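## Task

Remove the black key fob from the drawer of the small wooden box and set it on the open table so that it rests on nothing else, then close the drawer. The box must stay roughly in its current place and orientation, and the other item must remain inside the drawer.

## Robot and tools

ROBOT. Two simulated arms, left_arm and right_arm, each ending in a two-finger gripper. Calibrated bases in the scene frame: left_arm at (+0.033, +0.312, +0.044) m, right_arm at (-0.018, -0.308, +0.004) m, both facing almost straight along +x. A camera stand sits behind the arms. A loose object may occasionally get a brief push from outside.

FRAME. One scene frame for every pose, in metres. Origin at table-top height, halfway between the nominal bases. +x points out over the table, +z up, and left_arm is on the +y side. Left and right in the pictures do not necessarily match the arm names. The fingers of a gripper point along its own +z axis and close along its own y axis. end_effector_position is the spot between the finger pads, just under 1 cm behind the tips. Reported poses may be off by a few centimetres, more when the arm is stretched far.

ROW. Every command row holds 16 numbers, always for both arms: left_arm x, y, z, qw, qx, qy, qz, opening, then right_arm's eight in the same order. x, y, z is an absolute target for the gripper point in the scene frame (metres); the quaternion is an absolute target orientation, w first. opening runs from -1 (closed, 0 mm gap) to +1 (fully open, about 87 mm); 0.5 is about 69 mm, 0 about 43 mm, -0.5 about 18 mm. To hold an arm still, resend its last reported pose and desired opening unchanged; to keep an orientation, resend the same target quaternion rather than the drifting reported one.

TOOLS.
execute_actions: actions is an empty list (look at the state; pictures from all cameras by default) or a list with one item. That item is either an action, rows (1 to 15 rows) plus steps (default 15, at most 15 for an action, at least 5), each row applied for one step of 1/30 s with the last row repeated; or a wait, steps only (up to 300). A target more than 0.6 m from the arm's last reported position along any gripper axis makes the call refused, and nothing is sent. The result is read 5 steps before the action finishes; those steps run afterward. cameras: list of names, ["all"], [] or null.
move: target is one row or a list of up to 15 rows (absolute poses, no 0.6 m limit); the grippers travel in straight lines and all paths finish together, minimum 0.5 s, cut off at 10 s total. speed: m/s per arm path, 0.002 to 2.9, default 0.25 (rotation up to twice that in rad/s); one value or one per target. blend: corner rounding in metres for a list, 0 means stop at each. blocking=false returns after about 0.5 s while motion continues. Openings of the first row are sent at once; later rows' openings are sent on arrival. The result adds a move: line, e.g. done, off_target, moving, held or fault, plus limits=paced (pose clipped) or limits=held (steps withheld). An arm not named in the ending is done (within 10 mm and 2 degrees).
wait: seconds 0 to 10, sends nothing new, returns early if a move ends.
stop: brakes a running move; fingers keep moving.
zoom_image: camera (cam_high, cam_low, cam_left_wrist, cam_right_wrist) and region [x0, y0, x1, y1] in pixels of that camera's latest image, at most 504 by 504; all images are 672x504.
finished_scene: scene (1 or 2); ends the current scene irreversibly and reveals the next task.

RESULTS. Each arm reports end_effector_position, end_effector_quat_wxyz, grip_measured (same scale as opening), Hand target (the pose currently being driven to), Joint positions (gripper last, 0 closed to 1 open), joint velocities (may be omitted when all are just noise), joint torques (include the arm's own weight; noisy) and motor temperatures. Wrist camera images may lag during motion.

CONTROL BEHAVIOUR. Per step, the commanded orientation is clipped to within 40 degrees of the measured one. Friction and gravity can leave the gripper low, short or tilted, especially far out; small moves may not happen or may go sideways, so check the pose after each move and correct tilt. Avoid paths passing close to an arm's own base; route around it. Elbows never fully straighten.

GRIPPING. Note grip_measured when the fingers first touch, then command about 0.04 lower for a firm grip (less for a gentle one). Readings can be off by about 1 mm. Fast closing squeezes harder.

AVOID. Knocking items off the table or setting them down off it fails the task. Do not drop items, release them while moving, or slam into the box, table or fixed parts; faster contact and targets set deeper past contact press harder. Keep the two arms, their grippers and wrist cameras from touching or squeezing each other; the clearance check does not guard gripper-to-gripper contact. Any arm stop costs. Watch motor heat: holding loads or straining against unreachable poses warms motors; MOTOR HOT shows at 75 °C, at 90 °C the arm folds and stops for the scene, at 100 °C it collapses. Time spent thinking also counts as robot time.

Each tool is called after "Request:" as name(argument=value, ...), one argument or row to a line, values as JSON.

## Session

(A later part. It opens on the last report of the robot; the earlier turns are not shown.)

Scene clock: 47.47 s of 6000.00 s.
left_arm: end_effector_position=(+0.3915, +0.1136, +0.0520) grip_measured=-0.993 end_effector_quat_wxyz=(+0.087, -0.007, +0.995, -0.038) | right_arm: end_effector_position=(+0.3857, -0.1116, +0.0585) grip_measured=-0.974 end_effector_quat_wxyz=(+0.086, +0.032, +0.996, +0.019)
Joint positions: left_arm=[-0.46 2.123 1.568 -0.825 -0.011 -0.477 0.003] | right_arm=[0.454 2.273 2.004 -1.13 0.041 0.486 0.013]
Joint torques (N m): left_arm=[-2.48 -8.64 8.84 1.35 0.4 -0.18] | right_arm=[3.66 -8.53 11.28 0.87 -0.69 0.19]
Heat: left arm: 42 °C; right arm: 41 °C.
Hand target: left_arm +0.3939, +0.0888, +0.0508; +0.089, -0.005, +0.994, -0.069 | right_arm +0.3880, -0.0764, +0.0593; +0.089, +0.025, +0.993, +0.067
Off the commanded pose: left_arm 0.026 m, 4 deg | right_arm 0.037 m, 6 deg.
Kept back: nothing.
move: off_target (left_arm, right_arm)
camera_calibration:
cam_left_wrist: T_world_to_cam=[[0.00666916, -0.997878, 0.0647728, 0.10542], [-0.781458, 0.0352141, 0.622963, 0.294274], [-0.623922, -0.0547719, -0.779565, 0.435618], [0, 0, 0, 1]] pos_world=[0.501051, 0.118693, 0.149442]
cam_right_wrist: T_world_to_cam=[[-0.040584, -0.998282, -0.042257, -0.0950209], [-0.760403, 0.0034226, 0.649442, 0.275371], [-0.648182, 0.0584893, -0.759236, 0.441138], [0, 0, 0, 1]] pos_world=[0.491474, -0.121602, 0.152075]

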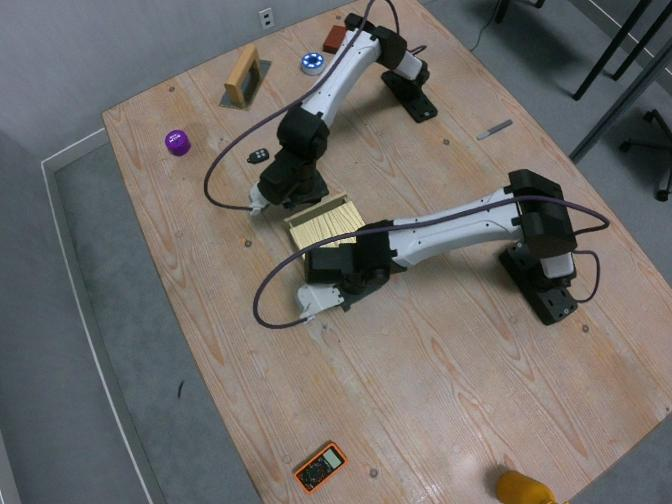

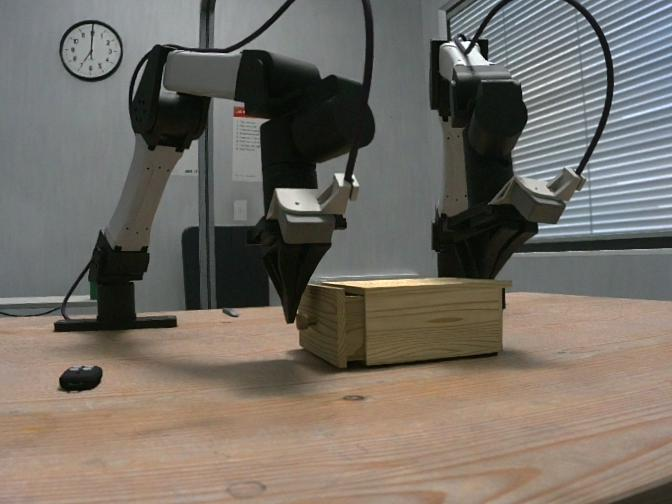

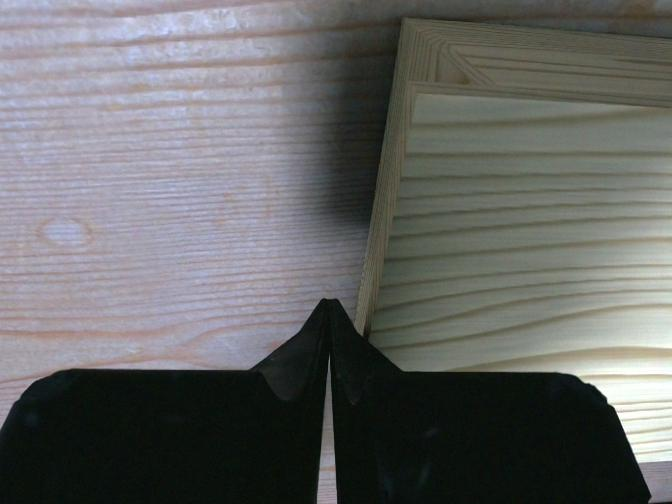

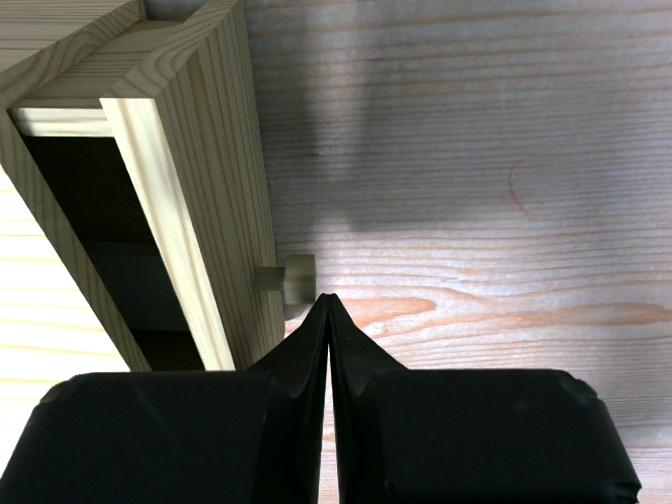

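Request:
move(
  target=[0.395,0.085,0.05,0.0898,-0.006,0.9935,-0.0695,-1,0.390,-0.052,0.058,0.0898,0.026,0.9935,0.067,-1],
  speed=[0.03],
  cameras=["all"],
)

Request:
zoom_image(
  camera="cam_high",
  region=[250, 150, 400, 300],
)

Request:
zoom_image(
  camera="cam_low",
  region=[210, 240, 520, 400],
)

Scene clock: 48.73 s of 6000.00 s.
left_arm: end_effector_position=(+0.3915, +0.1134, +0.0521) grip_measured=-0.993 end_effector_quat_wxyz=(+0.087, -0.007, +0.996, -0.034) | right_arm: end_effector_position=(+0.3823, -0.0927, +0.0609) grip_measured=-0.974 end_effector_quat_wxyz=(+0.076, +0.027, +0.997, +0.019)
Joint positions: left_arm=[-0.464 2.127 1.575 -0.833 -0.02 -0.48 0.003] | right_arm=[0.492 2.322 2.095 -1.192 0.039 0.512 0.013]
Joint torques (N m): left_arm=[-2.74 -8.65 8.85 1.4 0.48 -0.21] | right_arm=[4.18 -8.4 11.37 1.08 -0.63 0.34]
Heat: left arm: 42 °C; right arm: 41 °C.
Hand target: left_arm +0.3938, +0.0860, +0.0510; +0.089, -0.005, +0.994, -0.069 | right_arm +0.3871, -0.0538, +0.0598; +0.088, +0.025, +0.994, +0.067
Off the commanded pose: left_arm 0.029 m, 4 deg | right_arm 0.042 m, 6 deg.
Kept back: nothing.
move: off_target (left_arm, right_arm)
camera_calibration:
cam_left_wrist: T_world_to_cam=[[0.00754032, -0.998428, 0.0555383, 0.105519], [-0.781198, 0.0287896, 0.62362, 0.294783], [-0.624238, -0.0480887, -0.779752, 0.435034], [0, 0, 0, 1]] pos_world=[0.501053, 0.117787, 0.149526]
cam_right_wrist: T_world_to_cam=[[-0.029355, -0.998787, -0.0395408, -0.0807196], [-0.748537, -0.00425058, 0.66308, 0.265068], [-0.662443, 0.0490624, -0.747504, 0.443468], [0, 0, 0, 1]] pos_world=[0.489816, -0.101253, 0.152541]

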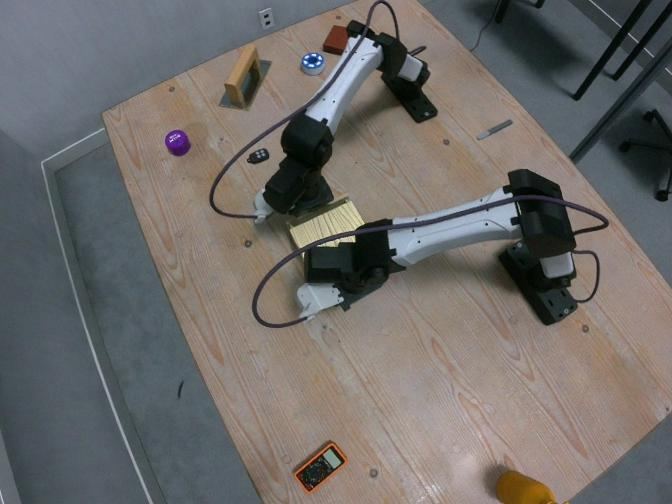

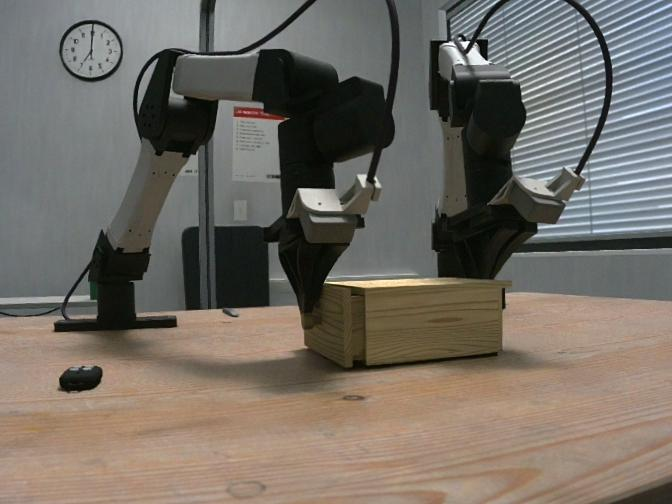

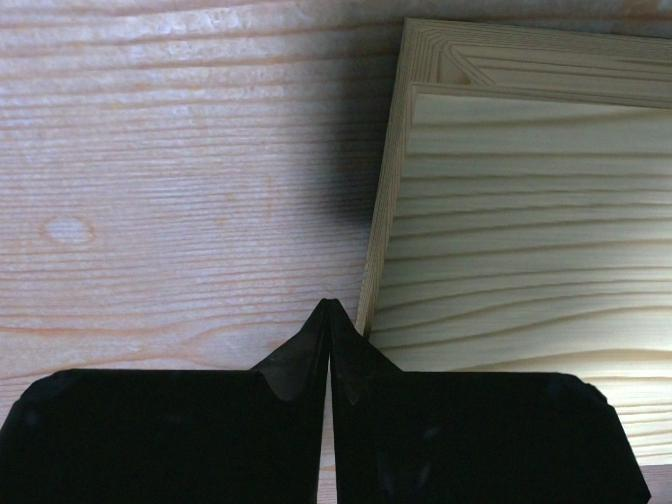

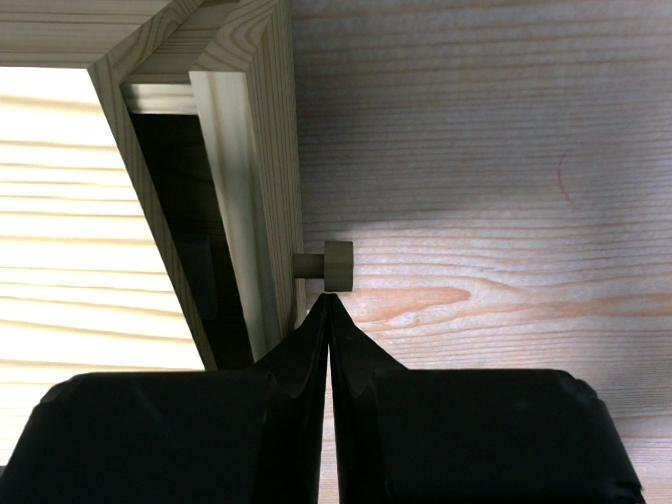

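Scaled by 3.360 from the camera's 672x504 image, which has a finer 960x720 frame.

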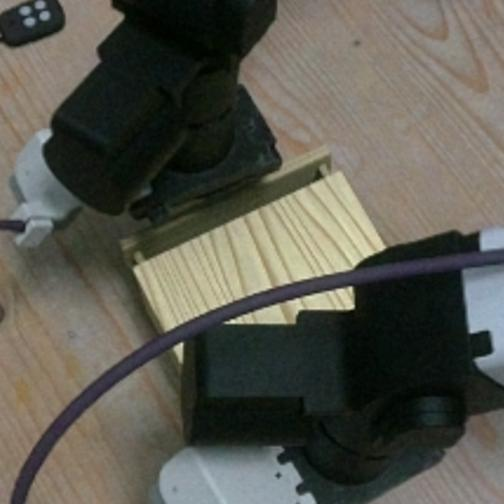

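Scaled by 1.626 from the camera's 672x504 image, which has a finer 960x720 frame.

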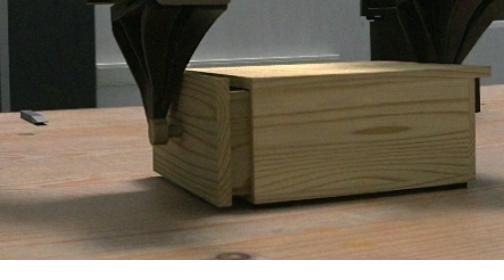

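Request:
move(
  target=[0.395,0.082,0.05,0.0898,-0.006,0.9935,-0.0695,-1,0.384,-0.034,0.056,0.0898,0.026,0.9935,0.067,-1],
  speed=[0.03],
  cameras=["all"],
)

Request:
zoom_image(
  camera="cam_high",
  region=[250, 150, 400, 300],
)

Request:
zoom_image(
  camera="cam_low",
  region=[210, 240, 520, 400],
)

Scene clock: 49.93 s of 6000.00 s.
left_arm: end_effector_position=(+0.3914, +0.1135, +0.0521) grip_measured=-0.993 end_effector_quat_wxyz=(+0.087, -0.007, +0.996, -0.029) | right_arm: end_effector_position=(+0.3810, -0.0775, +0.0629) grip_measured=-0.974 end_effector_quat_wxyz=(+0.086, +0.027, +0.996, +0.016)
Joint positions: left_arm=[-0.468 2.131 1.583 -0.842 -0.029 -0.483 0.003] | right_arm=[0.528 2.336 2.128 -1.199 0.058 0.548 0.013]
Joint torques (N m): left_arm=[-2.96 -8.69 8.94 1.42 0.55 -0.23] | right_arm=[4.48 -8.13 10.73 1.09 -0.72 0.32]
Motor temperatures (°C): left_arm=[26 43 43 36 25 28 23] | right_arm=[25 41 35 31 28 29 29]
Heat: left arm: 43 °C; right arm: 41 °C.
Hand target: left_arm +0.3934, +0.0832, +0.0512; +0.089, -0.005, +0.994, -0.069 | right_arm +0.3810, -0.0361, +0.0580; +0.088, +0.024, +0.994, +0.067
Off the commanded pose: left_arm 0.032 m, 5 deg | right_arm 0.044 m, 6 deg.
Kept back: nothing.
move: off_target (left_arm, right_arm)
camera_calibration:
cam_left_wrist: T_world_to_cam=[[0.0085085, -0.998937, 0.0453152, 0.105716], [-0.7808, 0.0216746, 0.624405, 0.295336], [-0.624723, -0.0406949, -0.779785, 0.434362], [0, 0, 0, 1]] pos_world=[0.501055, 0.116879, 0.149509]
cam_right_wrist: T_world_to_cam=[[-0.031252, -0.998932, -0.0340395, -0.0652225], [-0.760361, 0.00165594, 0.649499, 0.268709], [-0.648748, 0.0461804, -0.7596, 0.438662], [0, 0, 0, 1]] pos_world=[0.486858, -0.0858554, 0.156462]

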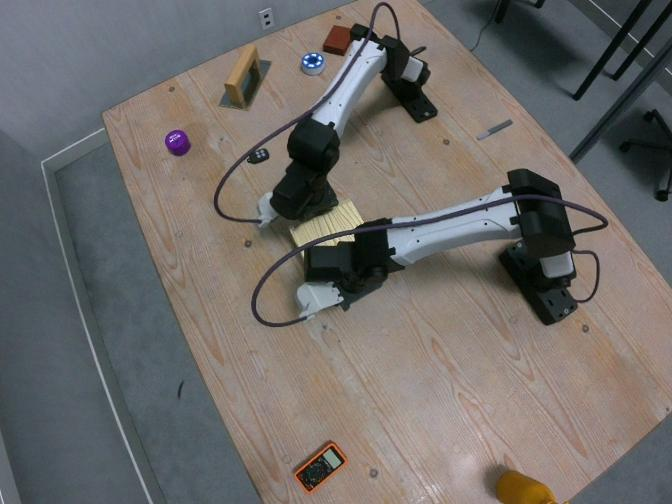

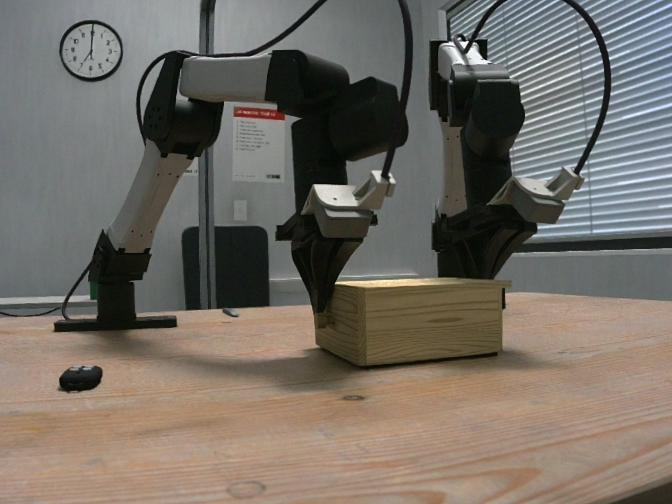

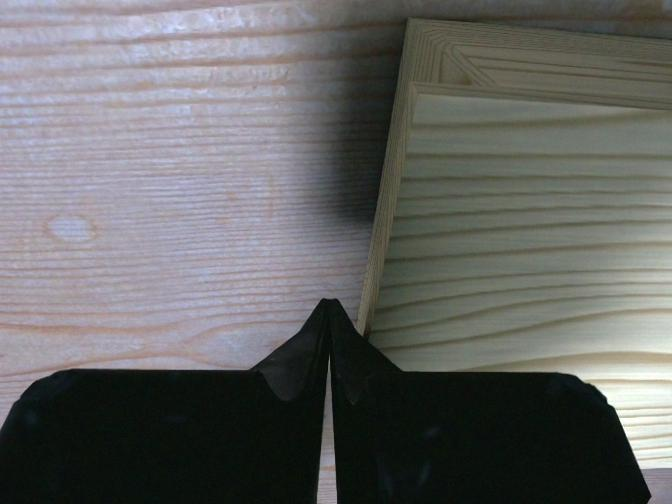

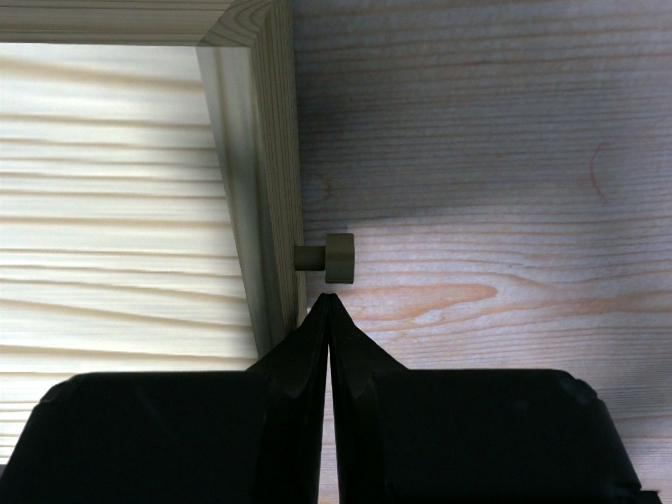

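Scaled by 3.360 from the camera's 672x504 image, which has a finer 960x720 frame.

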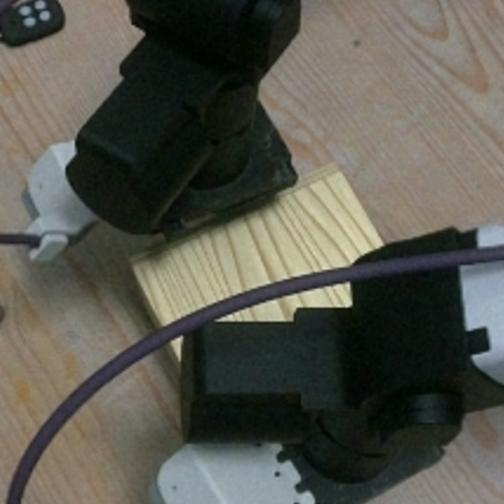

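Scaled by 1.626 from the camera's 672x504 image, which has a finer 960x720 frame.

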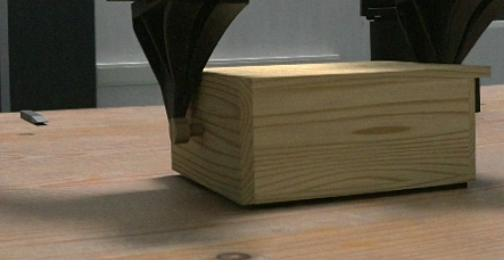

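Request:
move(
  target=[
    [0.395,0.111,0.05,0.0898,-0.006,0.9935,-0.0695,-1,0.386,-0.08,0.058,0.0898,0.026,0.9935,0.067,-1],
    [0.395,0.111,0.05,0.0898,-0.006,0.9935,-0.0695,-1,0.378,-0.14,0.058,0.0898,0.026,0.9935,0.067,-1],
    [0.395,0.101,0.05,0.0898,-0.006,0.9935,-0.0695,-1,0.378,-0.21,0.12,0.0898,0.026,0.9935,0.067,-1],
  ],
  speed=[0.06,0.08,0.08],
  cameras=["all"],
)

Request:
zoom_image(
  camera="cam_high",
  region=[250, 150, 400, 300],
)

Request:
zoom_image(
  camera="cam_low",
  region=[210, 240, 520, 400],
)

Scene clock: 54.17 s of 6000.00 s.
left_arm: end_effector_position=(+0.3920, +0.1156, +0.0449) grip_measured=-0.993 end_effector_quat_wxyz=(+0.081, -0.007, +0.995, -0.051) | right_arm: end_effector_position=(+0.3717, -0.2110, +0.0930) grip_measured=-0.974 end_effector_quat_wxyz=(+0.056, +0.031, +0.996, +0.055)
Joint positions: left_arm=[-0.443 2.131 1.549 -0.798 0.021 -0.464 0.003] | right_arm=[0.21 2.111 1.873 -1.2 -0.084 0.249 0.013]
Joint torques (N m): left_arm=[-1.65 -10.77 7.65 1.19 0.18 -0.04] | right_arm=[-0.28 -13.16 10.58 0.37 -0.16 -0.23]
Heat: left arm: 44 °C; right arm: 42 °C.
Hand target: left_arm +0.3946, +0.1012, +0.0502; +0.089, -0.006, +0.994, -0.070 | right_arm +0.3771, -0.2101, +0.1196; +0.090, +0.026, +0.993, +0.067
Off the commanded pose: left_arm 0.016 m, 2 deg | right_arm 0.028 m, 4 deg.
Kept back: nothing.
move: off_target (left_arm, right_arm)
camera_calibration:
cam_left_wrist: T_world_to_cam=[[0.005657, -0.995886, 0.0904366, 0.106932], [-0.773251, 0.0529889, 0.631882, 0.293368], [-0.634075, -0.0735047, -0.76977, 0.436253], [0, 0, 0, 1]] pos_world=[0.502859, 0.123014, 0.140771]
cam_right_wrist: T_world_to_cam=[[-0.0355261, -0.992966, -0.112945, -0.187682], [-0.722522, -0.0525594, 0.689347, 0.212984], [-0.690434, 0.106095, -0.715573, 0.48568], [0, 0, 0, 1]] pos_world=[0.482548, -0.226696, 0.179522]

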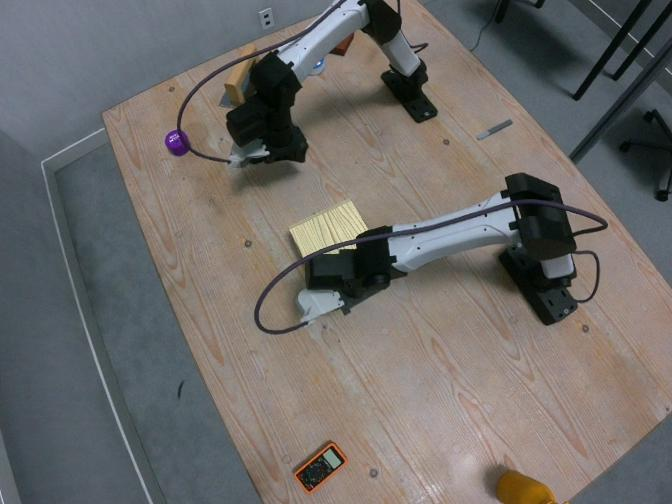

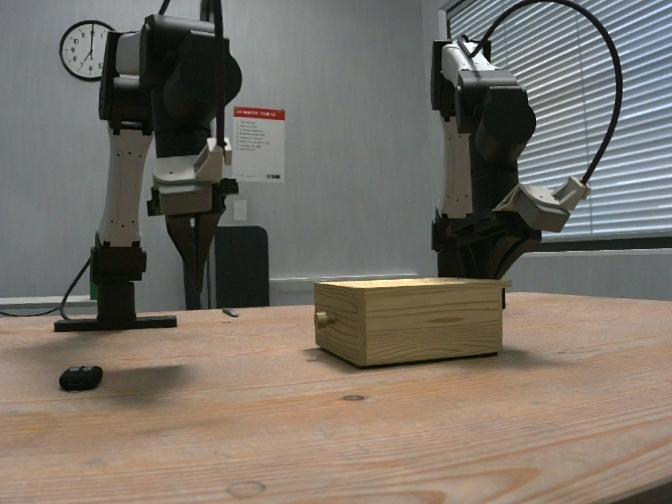

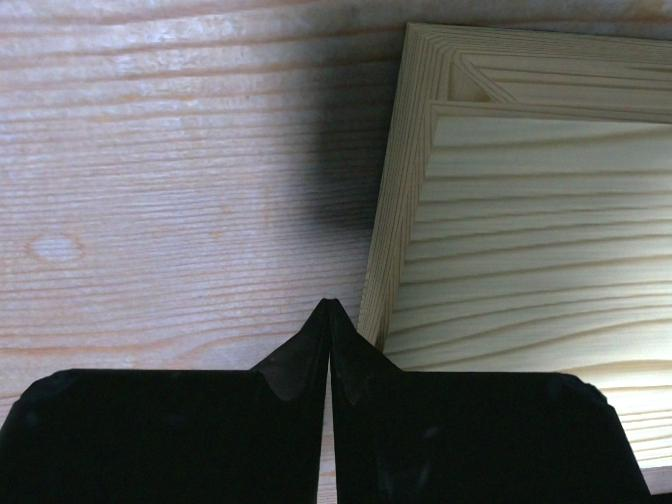

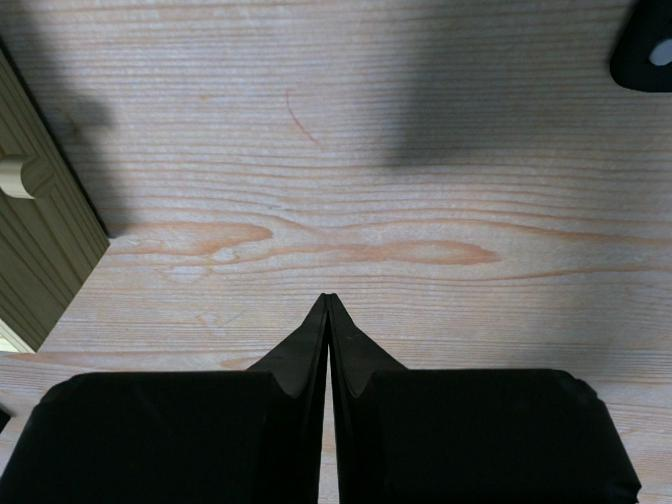

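Scaled by 3.360 from the camera's 672x504 image, which has a finer 960x720 frame.

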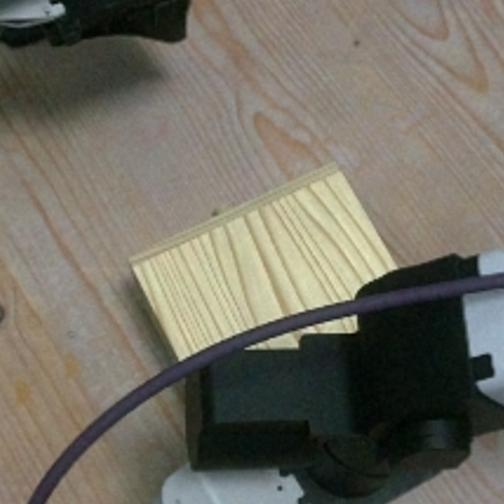

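Scaled by 1.626 from the camera's 672x504 image, which has a finer 960x720 frame.

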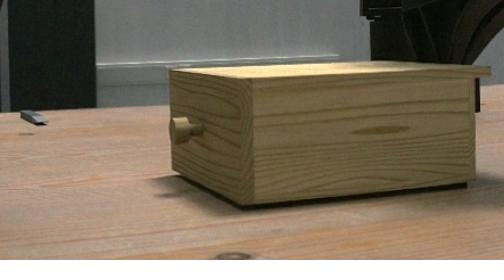

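Request:
move(
  target=[0.395,0.089,0.052,0.0898,-0.006,0.9935,-0.0695,-1,0.378,-0.21,0.12,0.0898,0.026,0.9935,0.067,-1],
  speed=0.03,
  cameras=["cam_low"],
)

Request:
zoom_image(
  camera="cam_low",
  region=[210, 240, 520, 400],
)

Scene clock: 55.17 s of 6000.00 s.
left_arm: end_effector_position=(+0.3905, +0.1076, +0.0497) grip_measured=-0.993 end_effector_quat_wxyz=(+0.084, -0.005, +0.995, -0.047) | right_arm: end_effector_position=(+0.3712, -0.2111, +0.0930) grip_measured=-0.974 end_effector_quat_wxyz=(+0.055, +0.031, +0.996, +0.055)
Joint positions: left_arm=[-0.466 2.131 1.57 -0.816 0.007 -0.481 0.003] | right_arm=[0.21 2.111 1.873 -1.201 -0.085 0.248 0.013]
Joint torques (N m): left_arm=[-1.76 -9.57 8.94 1.18 0.26 -0.11] | right_arm=[-0.28 -13.29 10.63 0.38 -0.12 -0.26]
Heat: left arm: 44 °C; right arm: 43 °C.
Hand target: left_arm +0.3944, +0.0894, +0.0524; +0.090, -0.006, +0.994, -0.070 | right_arm +0.3771, -0.2102, +0.1196; +0.090, +0.026, +0.993, +0.067
Off the commanded pose: left_arm 0.019 m, 3 deg | right_arm 0.028 m, 4 deg.
Kept back: nothing.
move: off_target (left_arm, right_arm)
Images, in order (width x height): cam_low 672x504.

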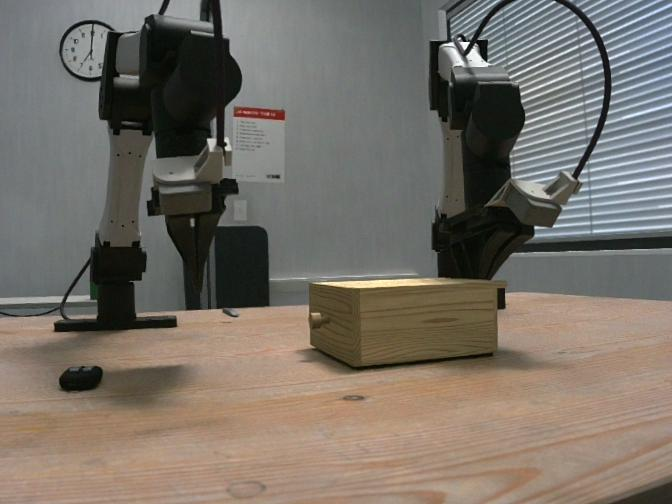

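Scaled by 1.626 from the camera's 672x504 image, which has a finer 960x720 frame.

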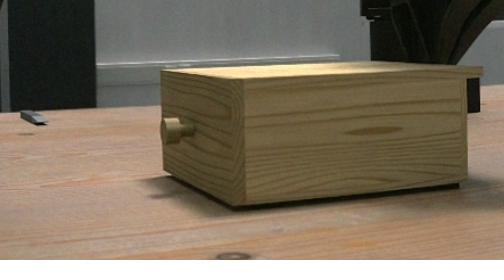

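Request:
move(
  target=[
    [0.395,0.15,0.06,0.0898,-0.006,0.9935,-0.0695,-1,0.378,-0.21,0.12,0.0898,0.026,0.9935,0.067,-1],
    [0.38,0.22,0.16,0.0898,-0.006,0.9935,-0.0695,-1,0.378,-0.21,0.16,0.0898,0.026,0.9935,0.067,-1],
  ],
  speed=0.15,
  blend=[0.02,0],
  cameras=["cam_low","cam_high"],
)

Request:
zoom_image(
  camera="cam_high",
  region=[250, 150, 400, 300],
)

Scene clock: 57.27 s of 6000.00 s.
left_arm: end_effector_position=(+0.3780, +0.2222, +0.1482) grip_measured=-0.993 end_effector_quat_wxyz=(+0.078, -0.011, +0.995, -0.060) | right_arm: end_effector_position=(+0.3746, -0.2104, +0.1475) grip_measured=-0.974 end_effector_quat_wxyz=(+0.074, +0.030, +0.995, +0.059)
Joint positions: left_arm=[-0.184 1.878 1.6 -1.116 0.086 -0.217 0.003] | right_arm=[0.21 2.111 2.092 -1.381 -0.085 0.248 0.013]
Joint torques (N m): left_arm=[0.16 -10.28 8.43 0.87 0.2 0.25] | right_arm=[-0.28 -10.33 10.37 0.42 -0.12 -0.23]
Heat: left arm: 45 °C; right arm: 43 °C.
Hand target: left_arm +0.3798, +0.2200, +0.1599; +0.090, -0.006, +0.994, -0.069 | right_arm +0.3777, -0.2101, +0.1600; +0.090, +0.026, +0.993, +0.067
Off the commanded pose: left_arm 0.012 m, 2 deg | right_arm 0.013 m, 2 deg.
Kept back: nothing.
move: off_target (left_arm, right_arm)
Images, in order (width x height): cam_high 672x504, cam_low 672x504.

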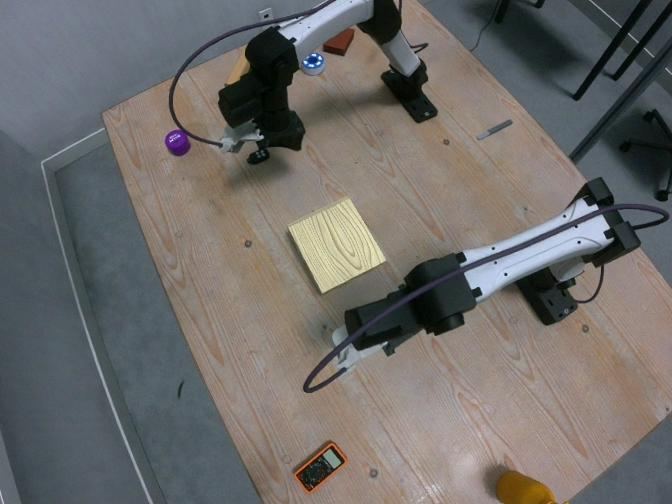

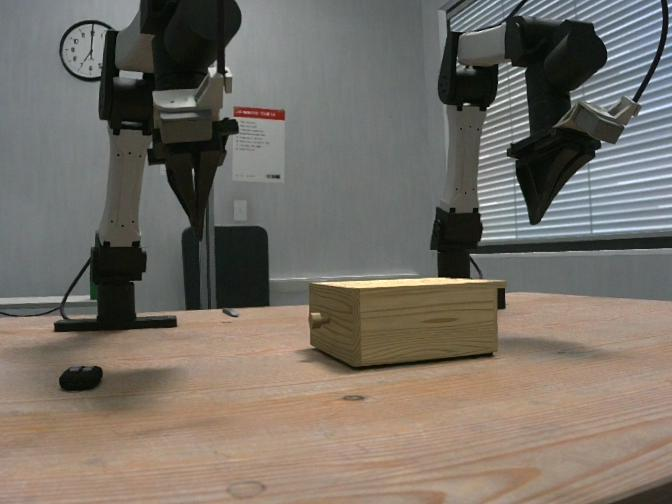

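Scaled by 3.360 from the camera's 672x504 image, which has a finer 960x720 frame.

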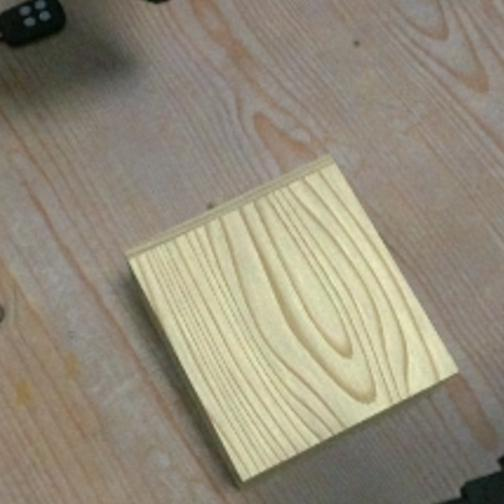

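Request:
finished_scene(
  scene=1,
)

The scene is finished: the task was done.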